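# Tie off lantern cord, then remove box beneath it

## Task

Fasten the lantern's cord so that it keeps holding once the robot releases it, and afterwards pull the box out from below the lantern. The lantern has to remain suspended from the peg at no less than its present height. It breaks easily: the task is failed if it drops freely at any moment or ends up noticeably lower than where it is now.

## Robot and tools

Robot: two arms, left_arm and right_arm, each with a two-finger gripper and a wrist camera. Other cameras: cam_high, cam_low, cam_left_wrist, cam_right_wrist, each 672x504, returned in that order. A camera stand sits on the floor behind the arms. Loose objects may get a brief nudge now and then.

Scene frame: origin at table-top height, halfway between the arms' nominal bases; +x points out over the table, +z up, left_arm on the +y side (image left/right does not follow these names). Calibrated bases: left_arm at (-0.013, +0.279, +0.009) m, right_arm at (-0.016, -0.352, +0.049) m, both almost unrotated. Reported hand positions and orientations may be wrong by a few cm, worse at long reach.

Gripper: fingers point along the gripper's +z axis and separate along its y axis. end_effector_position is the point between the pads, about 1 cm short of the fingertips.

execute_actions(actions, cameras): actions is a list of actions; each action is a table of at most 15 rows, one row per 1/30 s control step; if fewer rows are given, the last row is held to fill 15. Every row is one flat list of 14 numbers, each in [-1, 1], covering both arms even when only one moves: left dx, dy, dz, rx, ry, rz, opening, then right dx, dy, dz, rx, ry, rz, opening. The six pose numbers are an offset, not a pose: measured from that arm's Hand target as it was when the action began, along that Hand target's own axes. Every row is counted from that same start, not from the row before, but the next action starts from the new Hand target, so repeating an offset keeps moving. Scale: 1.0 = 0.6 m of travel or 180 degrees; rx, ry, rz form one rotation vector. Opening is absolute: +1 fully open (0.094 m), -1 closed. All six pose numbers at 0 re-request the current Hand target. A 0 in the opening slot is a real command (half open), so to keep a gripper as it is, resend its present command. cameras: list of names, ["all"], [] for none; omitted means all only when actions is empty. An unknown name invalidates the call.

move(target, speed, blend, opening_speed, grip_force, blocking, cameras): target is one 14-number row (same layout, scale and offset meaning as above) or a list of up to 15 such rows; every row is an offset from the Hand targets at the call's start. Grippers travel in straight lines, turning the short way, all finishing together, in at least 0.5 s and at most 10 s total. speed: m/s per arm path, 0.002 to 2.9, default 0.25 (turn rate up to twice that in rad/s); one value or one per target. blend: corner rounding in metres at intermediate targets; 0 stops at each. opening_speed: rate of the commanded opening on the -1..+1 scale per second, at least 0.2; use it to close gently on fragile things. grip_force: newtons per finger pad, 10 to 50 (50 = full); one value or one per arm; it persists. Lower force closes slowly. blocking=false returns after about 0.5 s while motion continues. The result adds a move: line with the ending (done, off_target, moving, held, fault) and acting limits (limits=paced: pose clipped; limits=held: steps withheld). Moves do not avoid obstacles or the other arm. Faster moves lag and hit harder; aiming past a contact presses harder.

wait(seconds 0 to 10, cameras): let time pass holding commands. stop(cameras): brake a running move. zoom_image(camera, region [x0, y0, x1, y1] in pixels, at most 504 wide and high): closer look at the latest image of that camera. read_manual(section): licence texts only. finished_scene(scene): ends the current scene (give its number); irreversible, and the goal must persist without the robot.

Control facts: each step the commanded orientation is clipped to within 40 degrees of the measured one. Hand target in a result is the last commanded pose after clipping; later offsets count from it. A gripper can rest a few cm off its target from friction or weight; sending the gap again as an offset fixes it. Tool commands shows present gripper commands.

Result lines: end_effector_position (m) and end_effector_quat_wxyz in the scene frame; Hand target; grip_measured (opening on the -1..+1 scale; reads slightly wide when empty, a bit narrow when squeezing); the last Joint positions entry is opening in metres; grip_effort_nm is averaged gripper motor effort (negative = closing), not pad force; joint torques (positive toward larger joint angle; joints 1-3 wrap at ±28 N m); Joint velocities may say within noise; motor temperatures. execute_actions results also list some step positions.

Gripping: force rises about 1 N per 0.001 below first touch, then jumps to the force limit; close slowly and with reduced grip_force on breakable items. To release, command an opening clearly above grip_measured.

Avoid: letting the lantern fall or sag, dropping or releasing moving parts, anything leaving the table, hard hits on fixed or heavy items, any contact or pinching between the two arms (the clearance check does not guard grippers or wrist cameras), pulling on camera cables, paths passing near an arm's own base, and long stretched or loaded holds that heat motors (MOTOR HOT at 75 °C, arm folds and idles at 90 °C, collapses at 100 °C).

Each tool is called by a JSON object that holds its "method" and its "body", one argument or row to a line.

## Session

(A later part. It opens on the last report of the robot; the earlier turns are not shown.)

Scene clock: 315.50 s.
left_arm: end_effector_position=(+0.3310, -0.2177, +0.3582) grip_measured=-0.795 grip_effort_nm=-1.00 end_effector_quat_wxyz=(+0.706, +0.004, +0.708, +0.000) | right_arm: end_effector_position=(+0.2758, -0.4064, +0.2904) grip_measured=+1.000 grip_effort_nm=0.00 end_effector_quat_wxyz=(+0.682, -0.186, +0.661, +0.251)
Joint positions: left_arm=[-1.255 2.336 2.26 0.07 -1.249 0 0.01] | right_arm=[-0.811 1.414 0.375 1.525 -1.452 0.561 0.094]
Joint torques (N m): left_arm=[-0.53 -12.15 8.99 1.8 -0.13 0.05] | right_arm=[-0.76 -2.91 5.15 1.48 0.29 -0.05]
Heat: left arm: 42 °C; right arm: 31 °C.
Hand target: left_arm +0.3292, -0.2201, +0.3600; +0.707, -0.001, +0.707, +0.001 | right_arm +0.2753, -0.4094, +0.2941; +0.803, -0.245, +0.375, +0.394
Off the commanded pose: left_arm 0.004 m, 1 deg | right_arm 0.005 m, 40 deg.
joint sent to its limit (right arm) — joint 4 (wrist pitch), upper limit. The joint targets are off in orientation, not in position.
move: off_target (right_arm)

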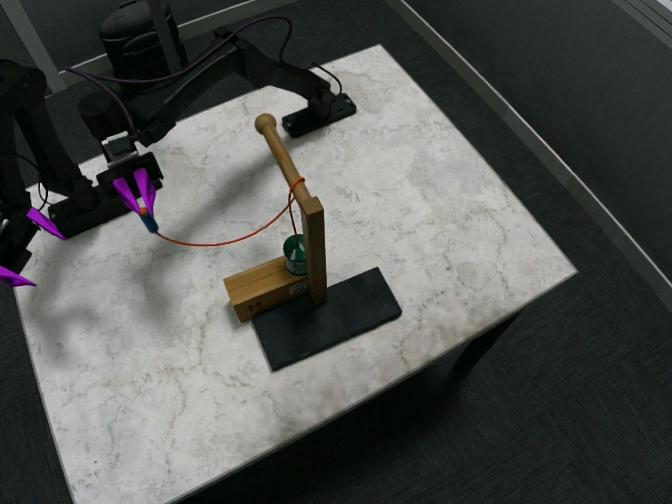

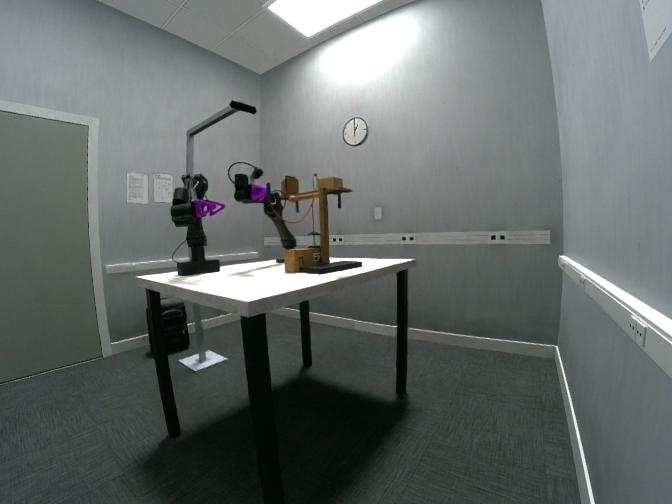

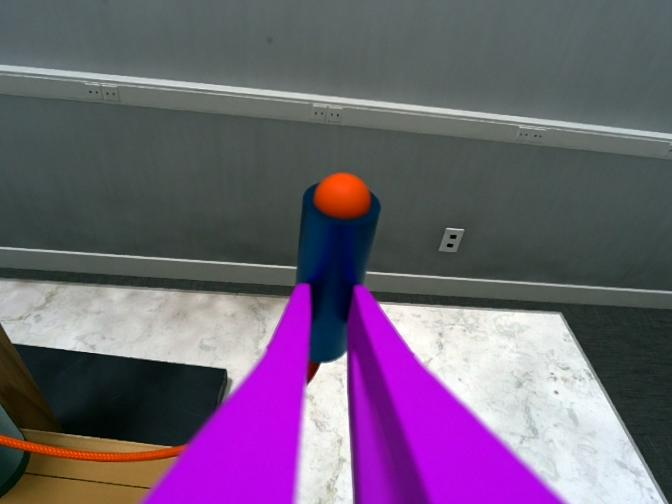

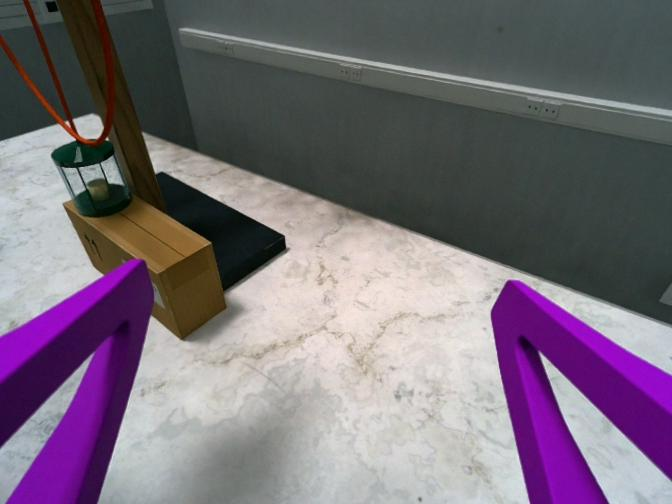

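{"method": "move", "body": {
  "target": [
    [-0.233,0.117,0.015,0,0,0,-0.9,0,0,0,0,0,0,1],
    [-0.283,0.367,0.015,0,0,0,-0.9,0,0,0,0,0,0,1],
    [-0.2,0.617,0.015,0,0,0,-0.9,0,0,0,0,0,0,1],
    [-0.03,0.75,0.015,0,0,0,-0.9,0,0,0,0,0,0,1]
  ],
  "blend": [0.05,0.05,0.05,0],
  "cameras": ["all"],
  "speed": 0.15
}}

Scene clock: 327.97 s.
left_arm: end_effector_position=(+0.3406, +0.2289, +0.3691) grip_measured=-0.795 grip_effort_nm=-1.00 end_effector_quat_wxyz=(+0.695, -0.001, +0.719, +0.005) | right_arm: end_effector_position=(+0.2758, -0.4064, +0.2904) grip_measured=+1.000 grip_effort_nm=0.00 end_effector_quat_wxyz=(+0.682, -0.186, +0.661, +0.251)
Joint positions: left_arm=[-0.295 0.928 0.843 0.048 -0.302 -0.004 0.01] | right_arm=[-0.811 1.414 0.375 1.525 -1.452 0.561 0.094]
Joint torques (N m): left_arm=[0.55 -3.14 6.52 2.56 0.11 0.07] | right_arm=[-0.76 -2.91 5.16 1.48 0.28 -0.05]
Heat: left arm: 42 °C; right arm: 31 °C.
Hand target: left_arm +0.3372, +0.2299, +0.3783; +0.707, -0.001, +0.707, +0.001 | right_arm +0.2753, -0.4094, +0.2941; +0.803, -0.245, +0.375, +0.394
Off the commanded pose: left_arm 0.010 m, 2 deg | right_arm 0.005 m, 40 deg.
joint sent to its limit (right arm) — joint 4 (wrist pitch), upper limit. The joint targets are off in orientation, not in position.
move: off_target (right_arm)

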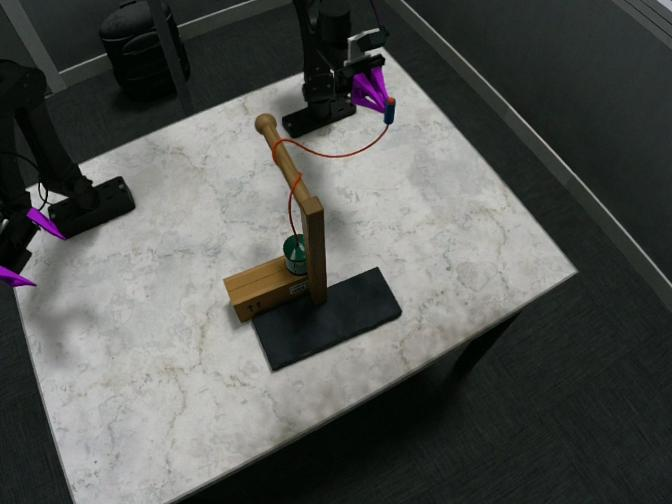

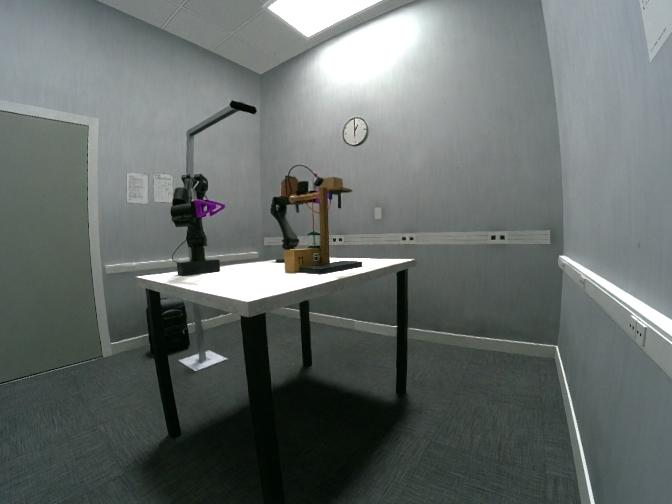

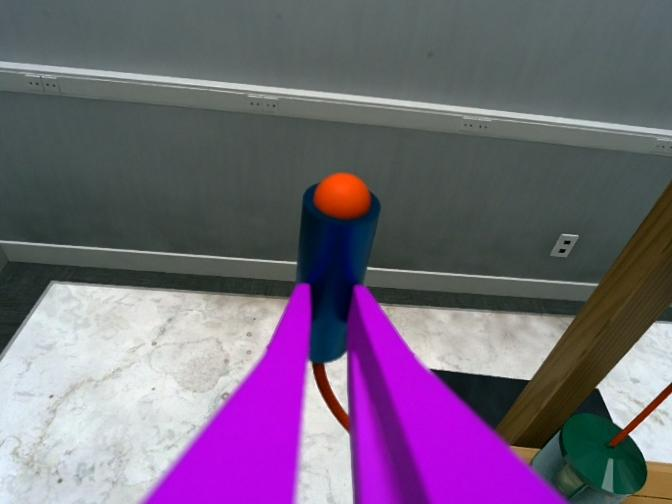

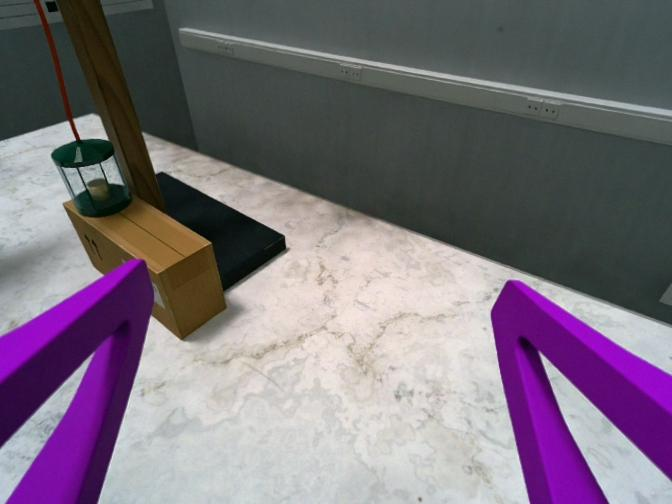

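{"method": "move", "body": {
  "target": [-0.01,0.06,0.16,0,0,0,-0.9,0,0,0,0,0,0,1],
  "cameras": ["cam_high","cam_left_wrist"],
  "speed": 0.12
}}

{"method": "zoom_image", "body": {
  "camera": "cam_high",
  "region": [220, 80, 440, 320]
}}

Scene clock: 339.63 s.
left_arm: end_effector_position=(+0.4308, +0.2667, +0.3618) grip_measured=-0.795 grip_effort_nm=-1.00 end_effector_quat_wxyz=(+0.687, -0.004, +0.726, +0.004) | right_arm: end_effector_position=(+0.2758, -0.4064, +0.2904) grip_measured=+1.000 grip_effort_nm=0.00 end_effector_quat_wxyz=(+0.682, -0.186, +0.661, +0.251)
Joint positions: left_arm=[-0.058 1.27 1.015 0.2 -0.067 -0.004 0.01] | right_arm=[-0.811 1.414 0.375 1.525 -1.452 0.561 0.094]
Joint torques (N m): left_arm=[0.36 -4.3 9.8 2.6 0.12 0.06] | right_arm=[-0.75 -2.91 5.16 1.48 0.28 -0.05]
Motor temperatures (°C): left_arm=[22 32 41 38 23 23 25] | right_arm=[24 26 31 27 22 21 25]
Heat: left arm: 41 °C; right arm: 31 °C.
Hand target: left_arm +0.4332, +0.2660, +0.3842; +0.707, -0.001, +0.707, +0.001 | right_arm +0.2753, -0.4094, +0.2941; +0.803, -0.245, +0.375, +0.394
Off the commanded pose: left_arm 0.023 m, 3 deg | right_arm 0.005 m, 40 deg.
joint sent to its limit (right arm) — joint 4 (wrist pitch), upper limit. The joint targets are off in orientation, not in position.
move: off_target (left_arm, right_arm)
Images, in order (width x height): cam_high 672x504, cam_left_wrist 672x504.

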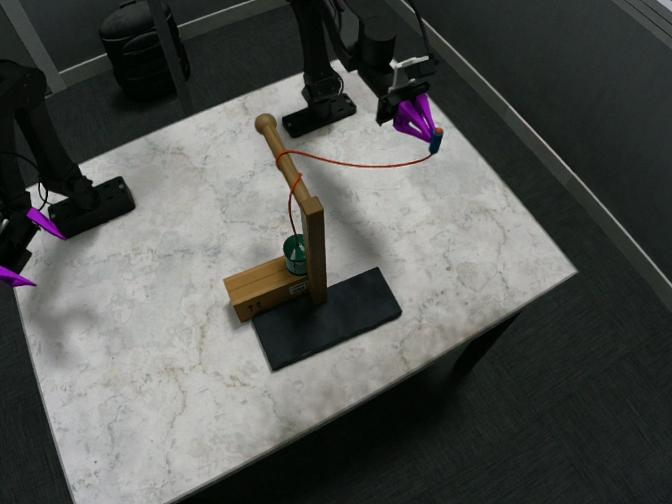

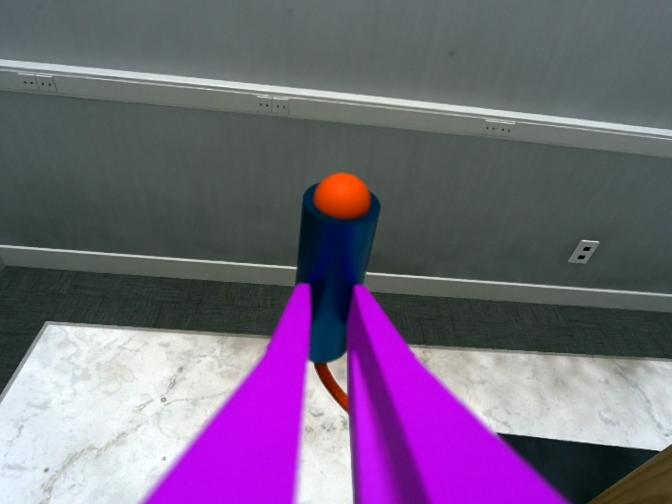

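Scaled by 2.100 from the camera's 672x504 image, which has a finer 960x720 frame.

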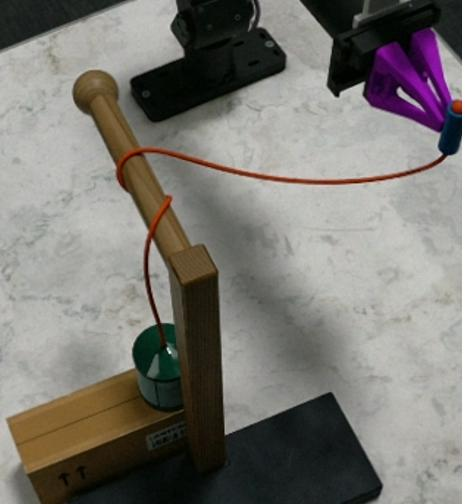

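{"method": "move", "body": {
  "target": [0,0.07,0.03,0,0,0,-0.9,0,0,0,0,0,0,1],
  "cameras": ["cam_high"],
  "speed": 0.1
}}

{"method": "zoom_image", "body": {
  "camera": "cam_high",
  "region": [220, 80, 440, 320]
}}

Scene clock: 346.30 s.
left_arm: end_effector_position=(+0.4481, +0.3082, +0.3624) grip_measured=-0.795 grip_effort_nm=-1.00 end_effector_quat_wxyz=(+0.687, -0.006, +0.726, +0.000) | right_arm: end_effector_position=(+0.2758, -0.4064, +0.2904) grip_measured=+1.000 grip_effort_nm=0.00 end_effector_quat_wxyz=(+0.682, -0.186, +0.661, +0.251)
Joint positions: left_arm=[0.093 1.343 1.069 0.218 0.086 -0.004 0.01] | right_arm=[-0.811 1.414 0.375 1.525 -1.452 0.561 0.094]
Joint torques (N m): left_arm=[0.28 -4.85 9.83 2.61 0.11 0.06] | right_arm=[-0.76 -2.92 5.15 1.48 0.29 -0.05]
Heat: left arm: 43 °C; right arm: 31 °C.
Hand target: left_arm +0.4511, +0.3081, +0.3843; +0.707, -0.001, +0.707, +0.001 | right_arm +0.2753, -0.4094, +0.2941; +0.803, -0.245, +0.375, +0.394
Off the commanded pose: left_arm 0.022 m, 3 deg | right_arm 0.005 m, 40 deg.
joint sent to its limit (right arm) — joint 4 (wrist pitch), upper limit. The joint targets are off in orientation, not in position.
move: off_target (left_arm, right_arm)
Images, in order (width x height): cam_high 672x504.

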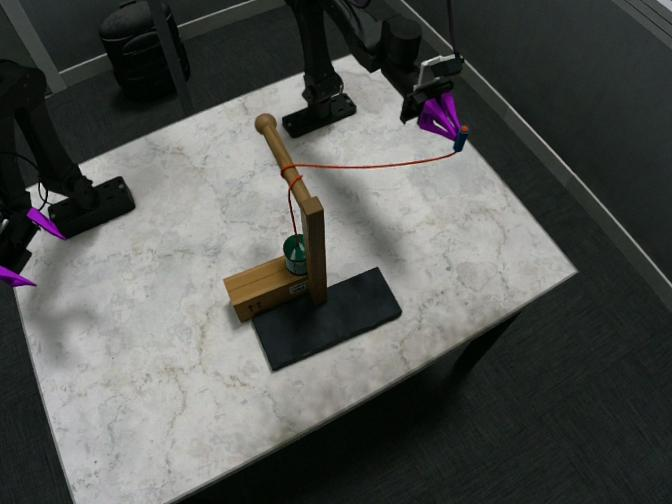

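Scaled by 2.100 from the camera's 672x504 image, which has a finer 960x720 frame.

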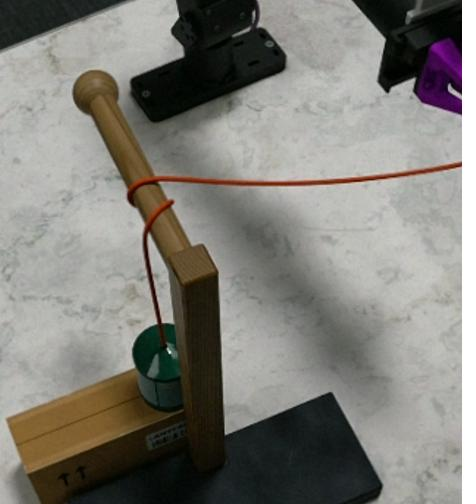

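{"method": "move", "body": {
  "target": [0,0.05,0.02,0,0,0,-0.9,0,0,0,0,0,0,1],
  "cameras": ["cam_high","cam_right_wrist"],
  "speed": 0.06
}}

{"method": "zoom_image", "body": {
  "camera": "cam_high",
  "region": [220, 80, 440, 320]
}}

Scene clock: 354.53 s.
left_arm: end_effector_position=(+0.4601, +0.3297, +0.3645) grip_measured=-0.796 grip_effort_nm=-1.00 end_effector_quat_wxyz=(+0.690, +0.003, +0.724, -0.012) | right_arm: end_effector_position=(+0.2758, -0.4064, +0.2904) grip_measured=+1.000 grip_effort_nm=0.00 end_effector_quat_wxyz=(+0.682, -0.186, +0.661, +0.251)
Joint positions: left_arm=[0.18 1.404 1.12 0.234 0.203 -0.004 0.01] | right_arm=[-0.811 1.414 0.375 1.525 -1.452 0.561 0.094]
Joint torques (N m): left_arm=[1.2 -5.2 9.78 2.56 -0.14 0.07] | right_arm=[-0.76 -2.91 5.18 1.49 0.28 -0.05]
Heat: left arm: 45 °C; right arm: 31 °C.
Hand target: left_arm +0.4631, +0.3381, +0.3842; +0.707, -0.001, +0.707, +0.001 | right_arm +0.2753, -0.4094, +0.2941; +0.803, -0.245, +0.375, +0.394
Off the commanded pose: left_arm 0.022 m, 3 deg | right_arm 0.005 m, 40 deg.
joint sent to its limit (right arm) — joint 4 (wrist pitch), upper limit. The joint targets are off in orientation, not in position.
move: off_target (left_arm, right_arm)
Images, in order (width x height): cam_high 672x504, cam_right_wrist 672x504.

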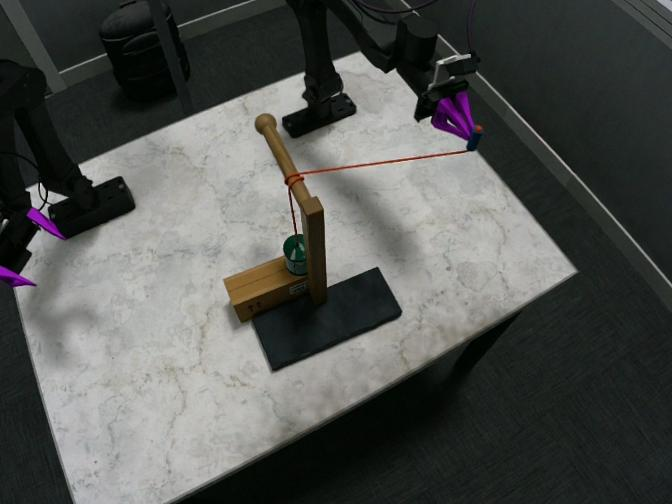

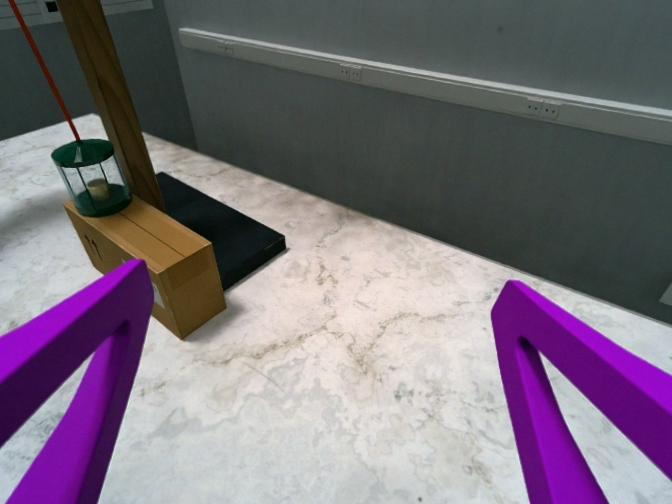

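Scaled by 2.100 from the camera's 672x504 image, which has a finer 960x720 frame.

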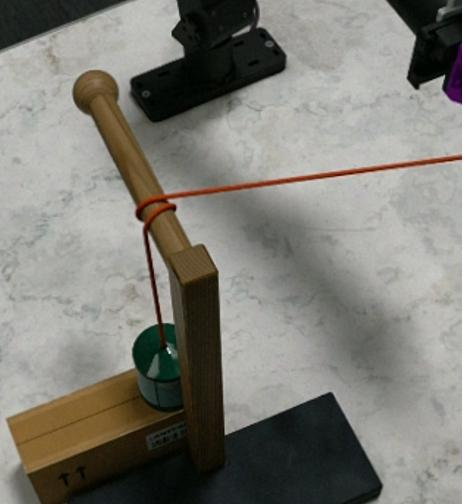

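{"method": "move", "body": {
  "target": [0,0.05,-0.02,0,0,0,-0.9,0,0,0,0,0,0,1],
  "cameras": ["cam_high","cam_right_wrist"],
  "speed": 0.06
}}

{"method": "zoom_image", "body": {
  "camera": "cam_high",
  "region": [220, 80, 440, 320]
}}

Scene clock: 361.77 s.
left_arm: end_effector_position=(+0.4532, +0.3389, +0.3651) grip_measured=-0.797 grip_effort_nm=-0.99 end_effector_quat_wxyz=(+0.689, +0.029, +0.723, -0.049) | right_arm: end_effector_position=(+0.2758, -0.4064, +0.2904) grip_measured=+1.000 grip_effort_nm=0.00 end_effector_quat_wxyz=(+0.682, -0.186, +0.661, +0.251)
Joint positions: left_arm=[0.267 1.404 1.12 0.234 0.38 -0.013 0.01] | right_arm=[-0.811 1.414 0.375 1.525 -1.452 0.561 0.094]
Joint torques (N m): left_arm=[3.22 -6.99 8.43 2.46 -0.95 0.14] | right_arm=[-0.76 -2.92 5.16 1.48 0.29 -0.05]
Motor temperatures (°C): left_arm=[22 31 46 40 23 23 25] | right_arm=[24 26 31 27 22 21 25]
Heat: left arm: 46 °C; right arm: 31 °C.
Hand target: left_arm +0.4510, +0.3682, +0.3843; +0.707, -0.001, +0.707, +0.001 | right_arm +0.2753, -0.4094, +0.2941; +0.803, -0.245, +0.375, +0.394
Off the commanded pose: left_arm 0.035 m, 7 deg | right_arm 0.005 m, 40 deg.
joint sent to its limit (right arm) — joint 4 (wrist pitch), upper limit. The joint targets are off in orientation, not in position.
move: off_target (left_arm, right_arm)
Images, in order (width x height): cam_high 672x504, cam_right_wrist 672x504.

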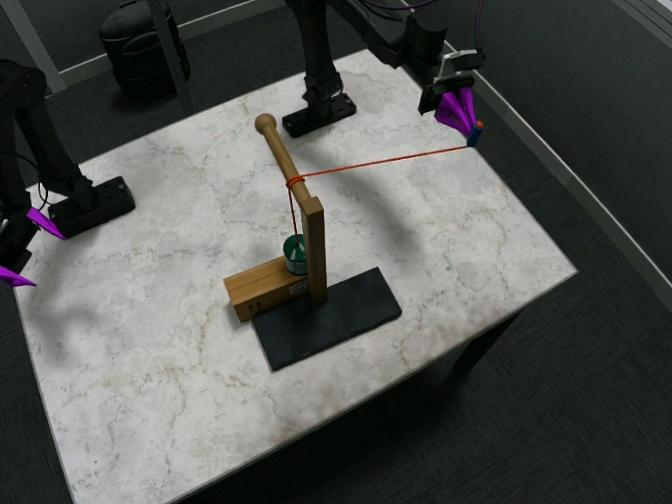

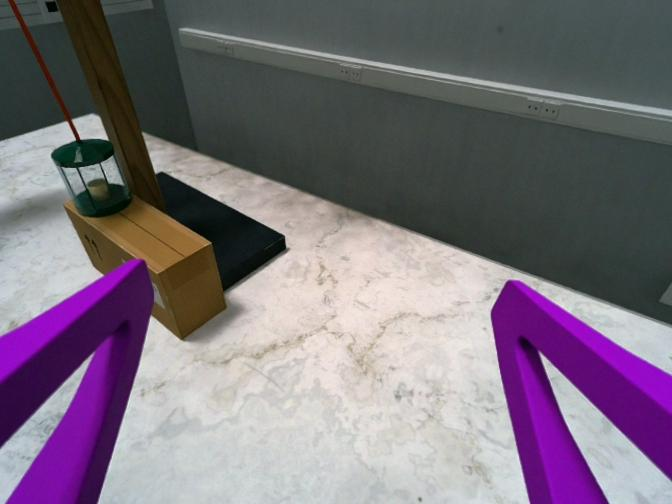

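Scaled by 2.100 from the camera's 672x504 image, which has a finer 960x720 frame.

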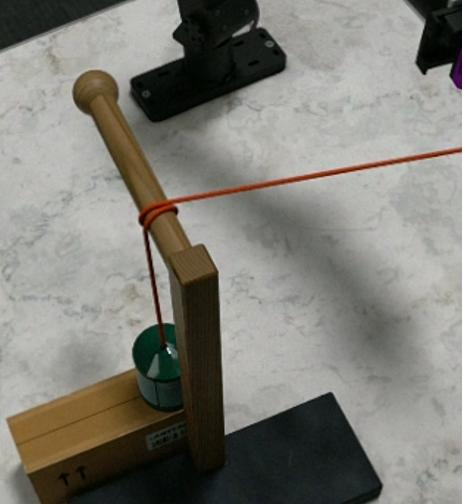

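{"method": "move", "body": {
  "target": [
    [0.1,-0.2,-0.16,0,0,0,-0.9,0,0,0,0,0,0,1],
    [0.223,-0.413,-0.193,0,0,-0.5,-0.9,0,0,0,0,0,0,1]
  ],
  "blend": [0.03,0],
  "cameras": ["cam_high","cam_left_wrist"],
  "speed": 0.25
}}

Scene clock: 378.63 s.
left_arm: end_effector_position=(+0.3365, +0.1186, +0.2531) grip_measured=-0.797 grip_effort_nm=-1.00 end_effector_quat_wxyz=(+0.496, -0.499, +0.500, -0.505) | right_arm: end_effector_position=(+0.2758, -0.4064, +0.2904) grip_measured=+1.000 grip_effort_nm=0.00 end_effector_quat_wxyz=(+0.682, -0.186, +0.661, +0.251)
Joint positions: left_arm=[-0.757 1.279 0.508 0.773 -0.746 -1.578 0.01] | right_arm=[-0.811 1.414 0.375 1.525 -1.452 0.561 0.094]
Joint torques (N m): left_arm=[-0.44 -3.33 5.67 2.22 -0.19 0.07] | right_arm=[-0.73 -2.92 5.16 1.48 0.28 -0.06]
Heat: left arm: 45 °C; right arm: 31 °C.
Hand target: left_arm +0.3357, +0.1201, +0.2503; +0.501, -0.500, +0.500, -0.499 | right_arm +0.2753, -0.4094, +0.2941; +0.803, -0.245, +0.375, +0.394
Off the commanded pose: left_arm 0.003 m, 1 deg | right_arm 0.005 m, 40 deg.
joint sent to its limit (right arm) — joint 4 (wrist pitch), upper limit. The joint targets are off in orientation, not in position.
move: off_target (right_arm)
Images, in order (width x height): cam_high 672x504, cam_left_wrist 672x504.

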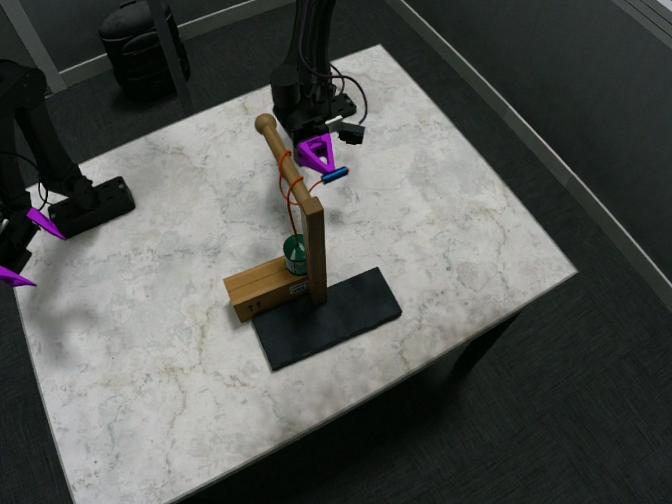

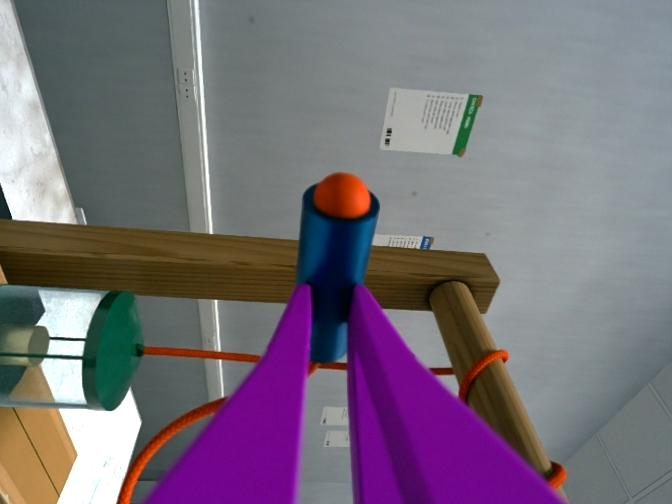

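{"method": "move", "body": {
  "target": [
    [0.167,0.028,0,0,0,0,-0.9,0,0,0,0,0,0,1],
    [0.383,0.017,0.0,0,0,0,-0.9,0,0,0,0,0,0,1],
    [0.533,-0.183,0,0,0,0.5,-0.9,0,0,0,0,0,0,1]
  ],
  "blend": [0.03,0.03,0],
  "cameras": ["cam_high","cam_right_wrist"],
  "speed": 0.22
}}

Scene clock: 392.63 s.
left_arm: end_effector_position=(+0.3424, -0.1832, +0.3580) grip_measured=-0.797 grip_effort_nm=-1.00 end_effector_quat_wxyz=(+0.706, -0.017, +0.708, +0.020) | right_arm: end_effector_position=(+0.2758, -0.4064, +0.2904) grip_measured=+1.000 grip_effort_nm=0.00 end_effector_quat_wxyz=(+0.682, -0.186, +0.661, +0.251)
Joint positions: left_arm=[-1.218 2.23 2.08 0.142 -1.269 -0.003 0.01] | right_arm=[-0.811 1.414 0.375 1.525 -1.452 0.561 0.094]
Joint torques (N m): left_arm=[-1.84 -11.28 9.13 1.79 0.39 0.1] | right_arm=[-0.77 -2.92 5.15 1.48 0.29 -0.06]
Heat: left arm: 44 °C; right arm: 31 °C.
Hand target: left_arm +0.3362, -0.1997, +0.3603; +0.707, -0.001, +0.707, +0.001 | right_arm +0.2753, -0.4094, +0.2941; +0.803, -0.245, +0.375, +0.394
Off the commanded pose: left_arm 0.018 m, 3 deg | right_arm 0.005 m, 40 deg.
joint sent to its limit (right arm) — joint 4 (wrist pitch), upper limit. The joint targets are off in orientation, not in position.
move: off_target (left_arm, right_arm)
Images, in order (width x height): cam_high 672x504, cam_right_wrist 672x504.

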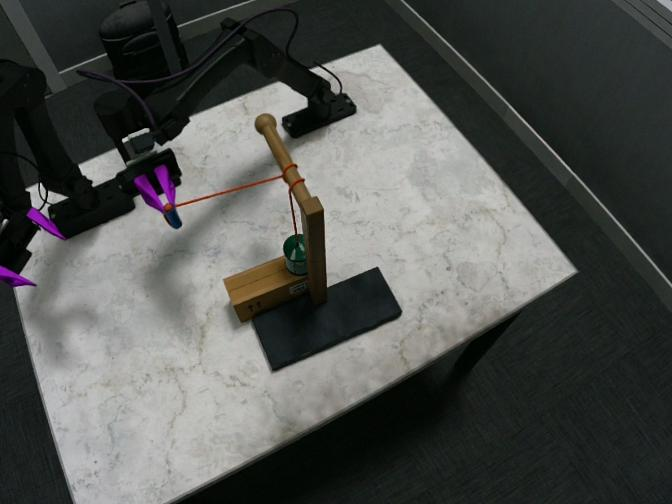

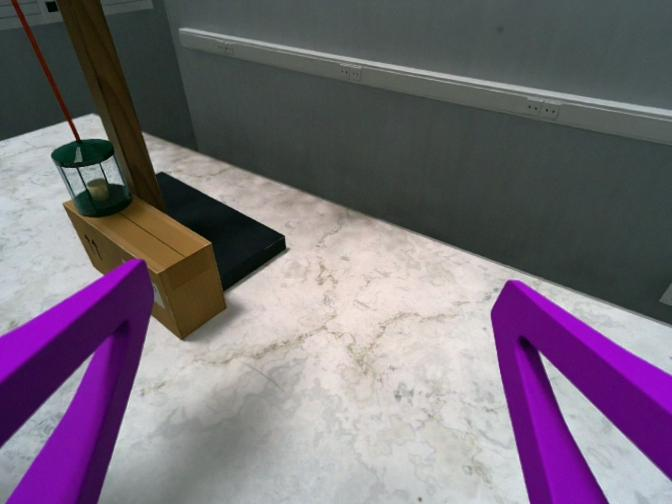

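{"method": "move", "body": {
  "target": [
    [-0.117,0.117,0.023,0,0,0,-0.9,0,0,0,0,0,0,1],
    [-0.175,0.3,0.032,0,0,0,-0.9,0,0,0,0,0,0,1],
    [-0.117,0.467,0.04,0,0,0,-0.9,0,0,0,0,0,0,1],
    [-0.025,0.55,0.09,0,0,0,-0.9,0,0,0,0,0,0,1]
  ],
  "blend": [0.03,0.03,0.03,0],
  "cameras": ["cam_high","cam_right_wrist"],
  "speed": 0.12
}}

{"method": "zoom_image", "body": {
  "camera": "cam_high",
  "region": [220, 80, 440, 320]
}}

Scene clock: 408.33 s.
left_arm: end_effector_position=(+0.3935, +0.1250, +0.3637) grip_measured=-0.797 grip_effort_nm=-1.00 end_effector_quat_wxyz=(+0.696, +0.009, +0.718, +0.009) | right_arm: end_effector_position=(+0.2758, -0.4064, +0.2904) grip_measured=+1.000 grip_effort_nm=0.00 end_effector_quat_wxyz=(+0.682, -0.186, +0.661, +0.251)
Joint positions: left_arm=[-0.602 1.309 1.028 0.242 -0.601 0.003 0.01] | right_arm=[-0.811 1.414 0.375 1.525 -1.452 0.561 0.094]
Joint torques (N m): left_arm=[0.75 -7.31 6.43 2.43 0.04 -0.01] | right_arm=[-0.76 -2.93 5.18 1.48 0.28 -0.05]
Heat: left arm: 45 °C; right arm: 31 °C.
Hand target: left_arm +0.3896, +0.1304, +0.3753; +0.707, -0.001, +0.707, +0.001 | right_arm +0.2753, -0.4094, +0.2941; +0.803, -0.245, +0.375, +0.394
Off the commanded pose: left_arm 0.013 m, 2 deg | right_arm 0.005 m, 40 deg.
joint sent to its limit (right arm) — joint 4 (wrist pitch), upper limit. The joint targets are off in orientation, not in position.
move: off_target (left_arm, right_arm)
Images, in order (width x height): cam_high 672x504, cam_right_wrist 672x504.

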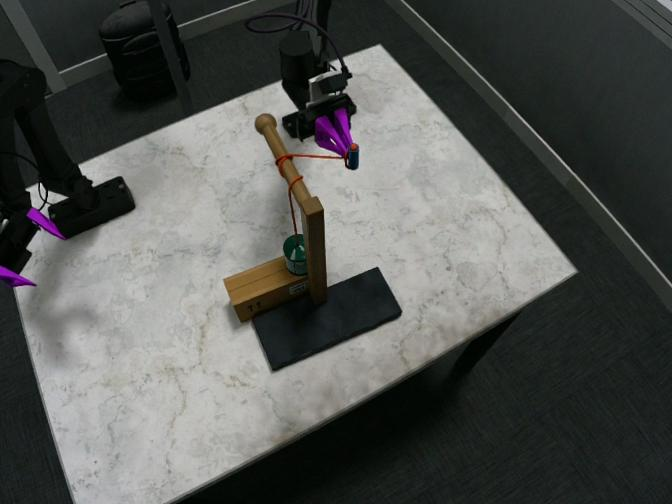

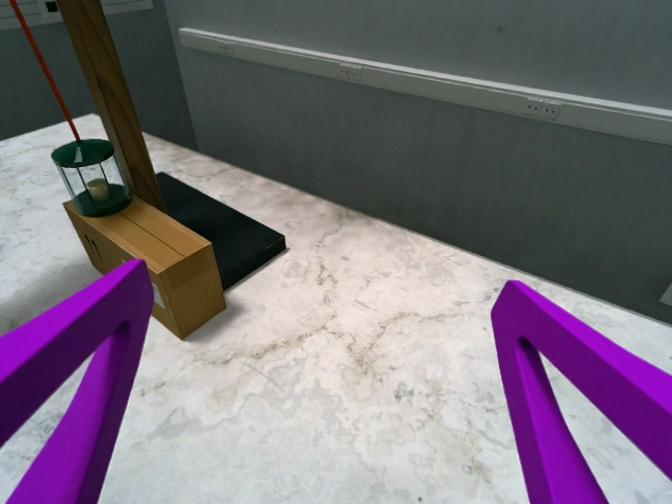

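Scaled by 2.100 from the camera's 672x504 image, which has a finer 960x720 frame.

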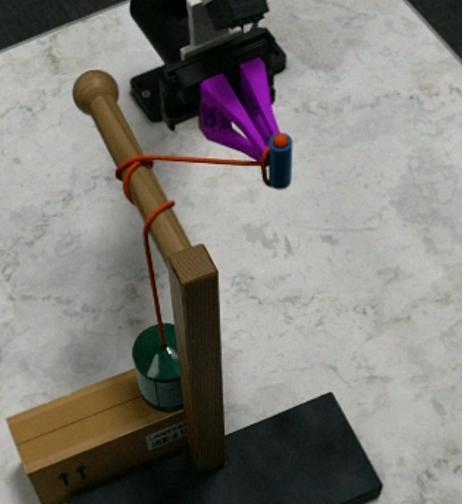

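{"method": "move", "body": {
  "target": [
    [0,0.05,0.05,0,0,0,-0.9,0,0,0,0,0,0,1],
    [0,0.12,0.07,0,0,0,-0.9,0,0,0,0,0,0,1]
  ],
  "cameras": ["cam_high","cam_right_wrist"],
  "speed": 0.06
}}

{"method": "zoom_image", "body": {
  "camera": "cam_high",
  "region": [220, 80, 440, 320]
}}

Scene clock: 415.50 s.
left_arm: end_effector_position=(+0.4310, +0.2030, +0.3651) grip_measured=-0.898 grip_effort_nm=-0.07 end_effector_quat_wxyz=(+0.699, -0.003, +0.715, +0.005) | right_arm: end_effector_position=(+0.2758, -0.4064, +0.2904) grip_measured=+1.000 grip_effort_nm=0.00 end_effector_quat_wxyz=(+0.682, -0.186, +0.661, +0.251)
Joint positions: left_arm=[-0.292 1.314 1.028 0.261 -0.301 -0.004 0.005] | right_arm=[-0.811 1.414 0.375 1.525 -1.452 0.561 0.094]
Joint torques (N m): left_arm=[0.42 -5.07 8.06 2.4 0.12 0.07] | right_arm=[-0.75 -2.92 5.16 1.48 0.29 -0.05]
Heat: left arm: 43 °C; right arm: 31 °C.
Hand target: left_arm +0.4315, +0.2025, +0.3752; +0.707, -0.001, +0.707, +0.001 | right_arm +0.2753, -0.4094, +0.2941; +0.803, -0.245, +0.375, +0.394
Off the commanded pose: left_arm 0.010 m, 1 deg | right_arm 0.005 m, 40 deg.
joint sent to its limit (right arm) — joint 4 (wrist pitch), upper limit. The joint targets are off in orientation, not in position.
move: off_target (right_arm)
Images, in order (width x height): cam_high 672x504, cam_right_wrist 672x504.

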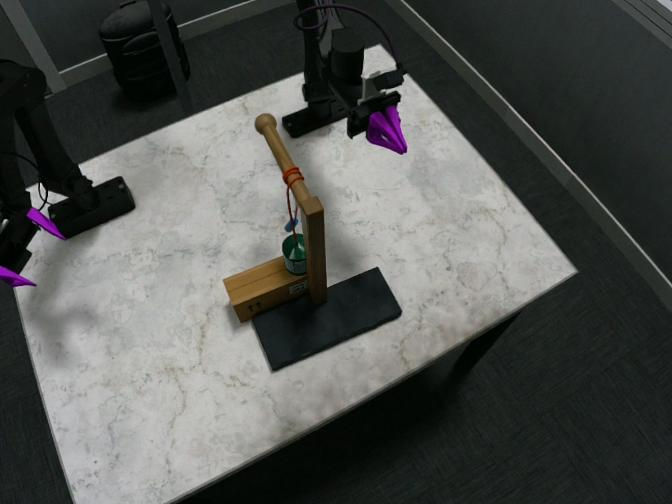

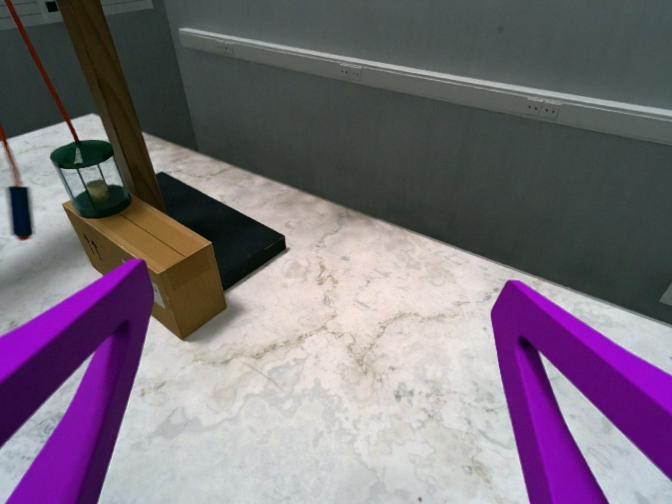

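Scaled by 2.100 from the camera's 672x504 image, which has a finer 960x720 frame.

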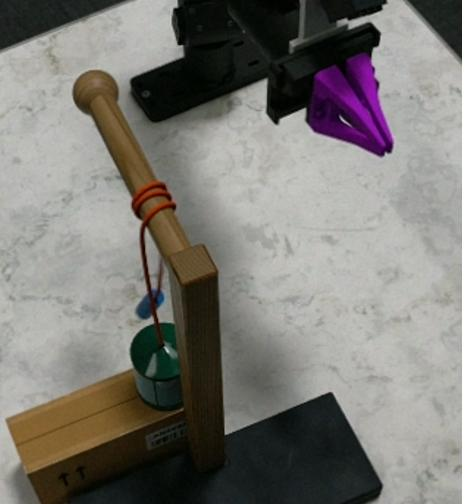

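{"method": "wait", "body": {
  "seconds": 1,
  "cameras": ["all"]
}}

{"method": "zoom_image", "body": {
  "camera": "cam_high",
  "region": [220, 120, 380, 320]
}}

{"method": "zoom_image", "body": {
  "camera": "cam_low",
  "region": [250, 150, 380, 290]
}}

Scene clock: 431.80 s.
left_arm: end_effector_position=(+0.4310, +0.2029, +0.3651) grip_measured=-0.898 grip_effort_nm=-0.07 end_effector_quat_wxyz=(+0.699, -0.003, +0.715, +0.005) | right_arm: end_effector_position=(+0.2758, -0.4064, +0.2904) grip_measured=+1.000 grip_effort_nm=0.00 end_effector_quat_wxyz=(+0.682, -0.186, +0.661, +0.251)
Joint positions: left_arm=[-0.292 1.314 1.028 0.261 -0.3 -0.004 0.005] | right_arm=[-0.811 1.414 0.375 1.525 -1.452 0.561 0.094]
Joint torques (N m): left_arm=[0.42 -5.07 8.09 2.41 0.13 0.07] | right_arm=[-0.77 -2.92 5.18 1.48 0.29 -0.05]
Heat: left arm: 42 °C; right arm: 31 °C.
Hand target: left_arm +0.4315, +0.2025, +0.3752; +0.707, -0.001, +0.707, +0.001 | right_arm +0.2753, -0.4094, +0.2941; +0.803, -0.245, +0.375, +0.394
Tool commands: left_gripper/opening=-0.9 right_gripper/opening=+1.0
Off the commanded pose: left_arm 0.010 m, 1 deg | right_arm 0.005 m, 40 deg.
wait: 1.00 s; at rest from the start

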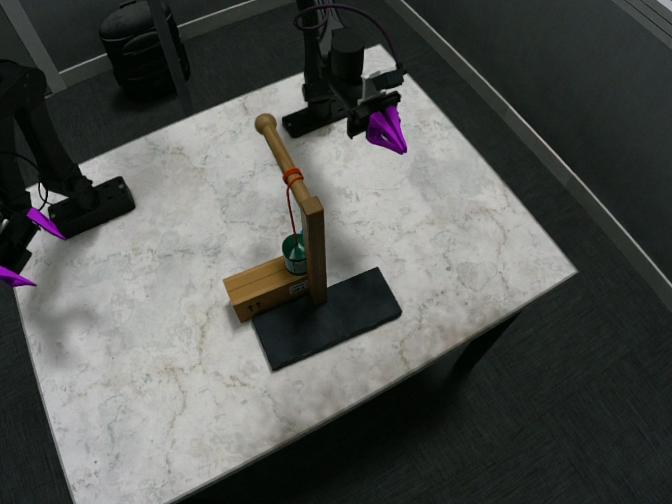

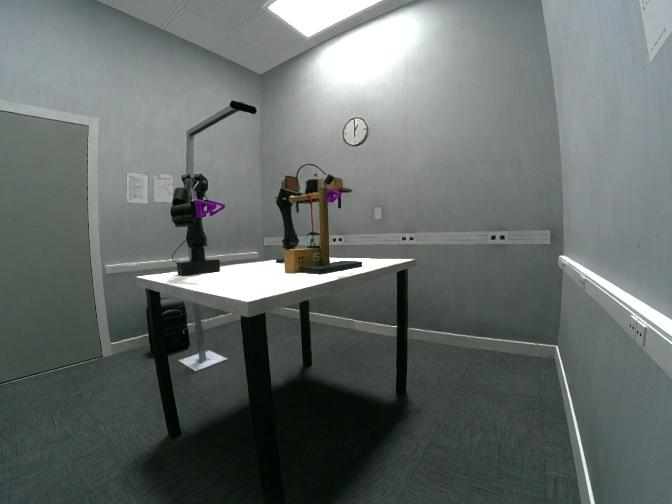

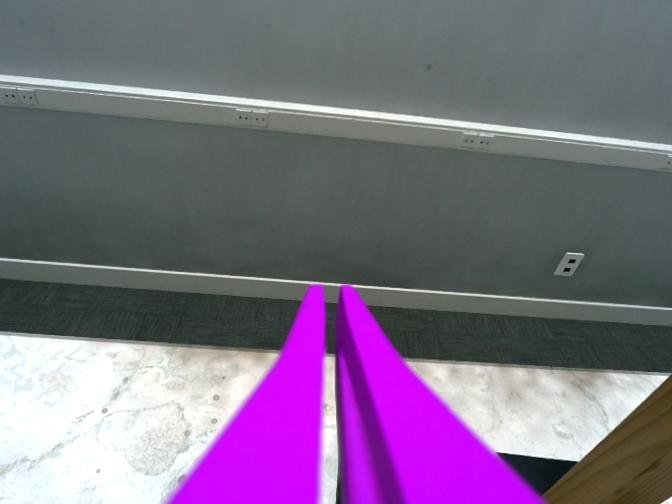

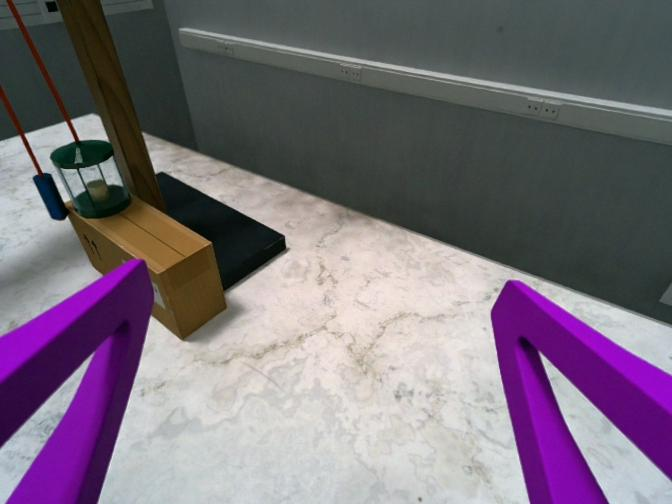

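Scaled by 2.520 from the camera's 672x504 image, which has a finer 960x720 frame.

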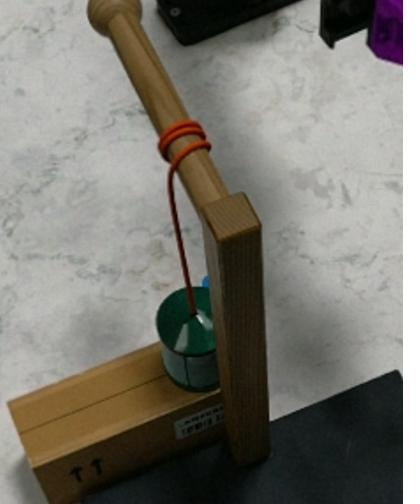

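Scaled by 3.600 from the camera's 672x504 image, which has a finer 960x720 frame.

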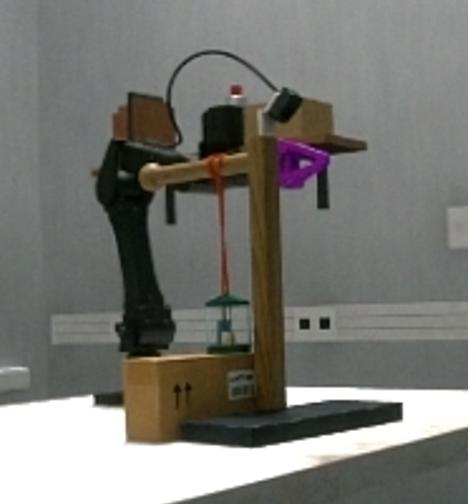

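{"method": "move", "body": {
  "target": [0,0.1,-0.33,0,0,0,-0.5,0.233,0.027,0.332,0.321,0.654,0.1995,1],
  "cameras": ["cam_high","cam_right_wrist"]
}}

Scene clock: 477.47 s.
left_arm: end_effector_position=(+0.2348, +0.2623, +0.3771) grip_measured=-0.502 grip_effort_nm=0.14 end_effector_quat_wxyz=(+0.707, -0.004, +0.707, +0.001) | right_arm: end_effector_position=(+0.3997, -0.2013, +0.3017) grip_measured=+1.000 grip_effort_nm=0.00 end_effector_quat_wxyz=(+0.163, -0.001, +0.985, +0.061)
Joint positions: left_arm=[-0.275 0.466 0.772 -0.305 -0.281 -0.004 0.023] | right_arm=[0.368 2.06 2.392 -1.553 -0.006 0.342 0.094]
Joint torques (N m): left_arm=[0.55 1.44 5.33 2.25 0.11 0.06] | right_arm=[0.39 -9.02 6.99 0.81 0.07 0.05]
Heat: left arm: 43 °C; right arm: 31 °C.
Hand target: left_arm +0.2334, +0.2621, +0.3752; +0.707, -0.001, +0.707, +0.001 | right_arm +0.4009, -0.2003, +0.3009; +0.000, +0.000, +1.000, +0.000
Off the commanded pose: left_arm 0.002 m, 0 deg | right_arm 0.002 m, 20 deg.
joint sent to its limit (right arm) — joint 4 (wrist pitch), lower limit. The joint targets are off in orientation, not in position.
move: off_target (right_arm)
Images, in order (width x height): cam_high 672x504, cam_right_wrist 672x504.

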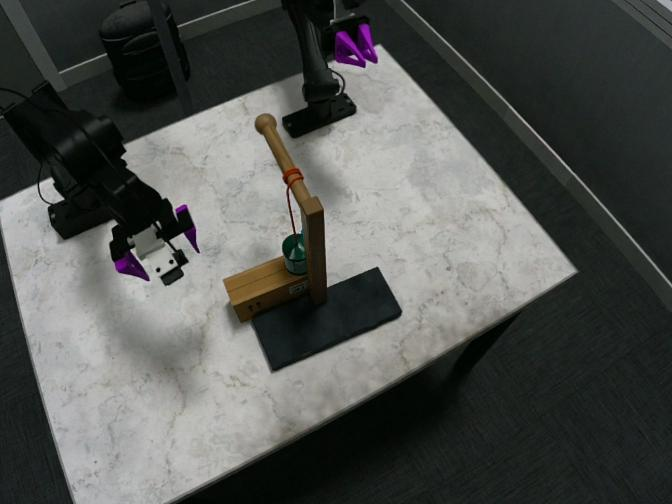

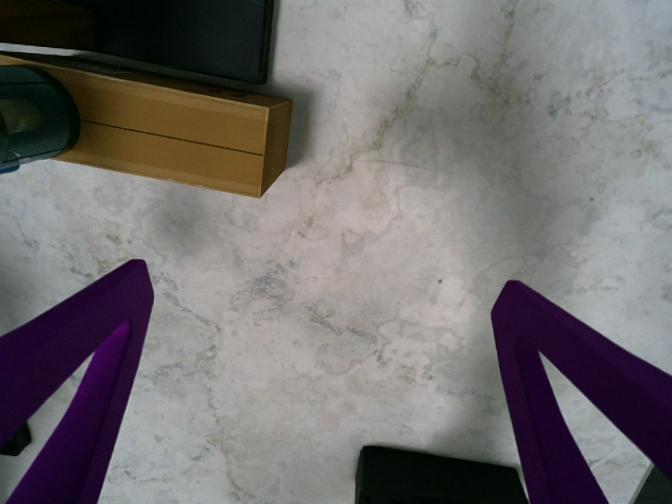

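{"method": "move", "body": {
  "target": [0,0,0,0,0,0,-0.5,-0.007,0.067,0.1,0,0,0.5,1],
  "cameras": ["cam_high","cam_right_wrist"]
}}

Scene clock: 500.83 s.
left_arm: end_effector_position=(+0.2348, +0.2623, +0.3770) grip_measured=-0.502 grip_effort_nm=0.14 end_effector_quat_wxyz=(+0.707, -0.004, +0.707, +0.001) | right_arm: end_effector_position=(+0.4033, -0.1608, +0.2439) grip_measured=+1.000 grip_effort_nm=0.00 end_effector_quat_wxyz=(+0.039, +0.701, +0.704, +0.105)
Joint positions: left_arm=[-0.275 0.466 0.772 -0.305 -0.281 -0.004 0.023] | right_arm=[0.451 2.211 2.418 -1.554 -0.002 1.991 0.094]
Joint torques (N m): left_arm=[0.57 1.46 5.37 2.25 0.11 0.07] | right_arm=[0.13 -10.11 7.17 0.62 0.02 0.01]
Heat: left arm: 44 °C; right arm: 32 °C.
Hand target: left_arm +0.2334, +0.2621, +0.3752; +0.707, -0.001, +0.707, +0.001 | right_arm +0.4051, -0.1600, +0.2408; +0.000, +0.707, +0.707, +0.000
Off the commanded pose: left_arm 0.002 m, 0 deg | right_arm 0.004 m, 13 deg.
joint sent to its limit (right arm) — joint 4 (wrist pitch), lower limit. The joint targets are off in orientation, not in position.
move: off_target (right_arm)
Images, in order (width x height): cam_high 672x504, cam_right_wrist 672x504.

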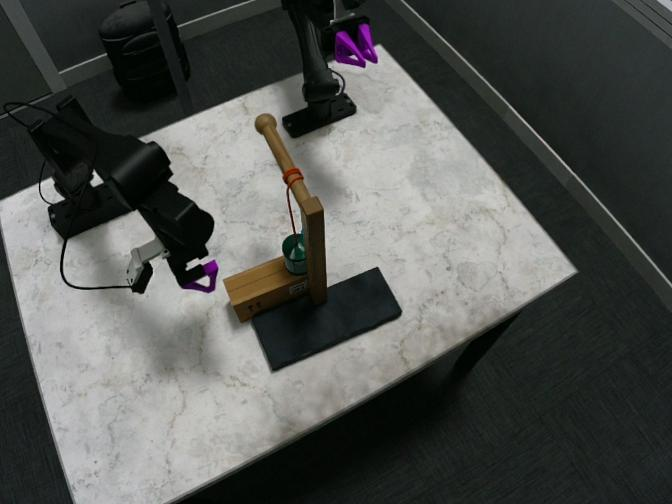

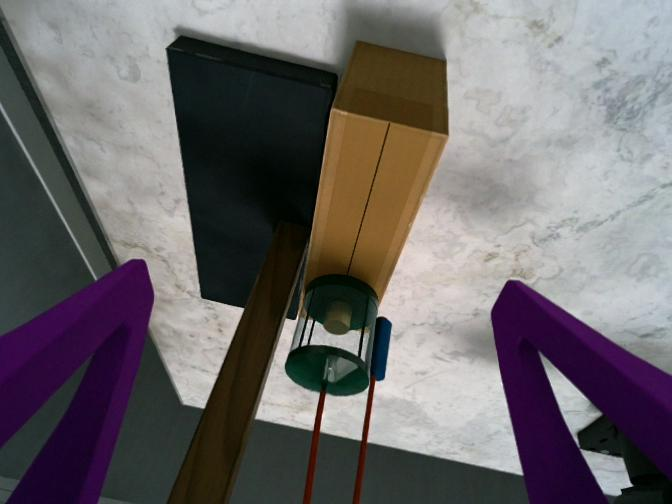

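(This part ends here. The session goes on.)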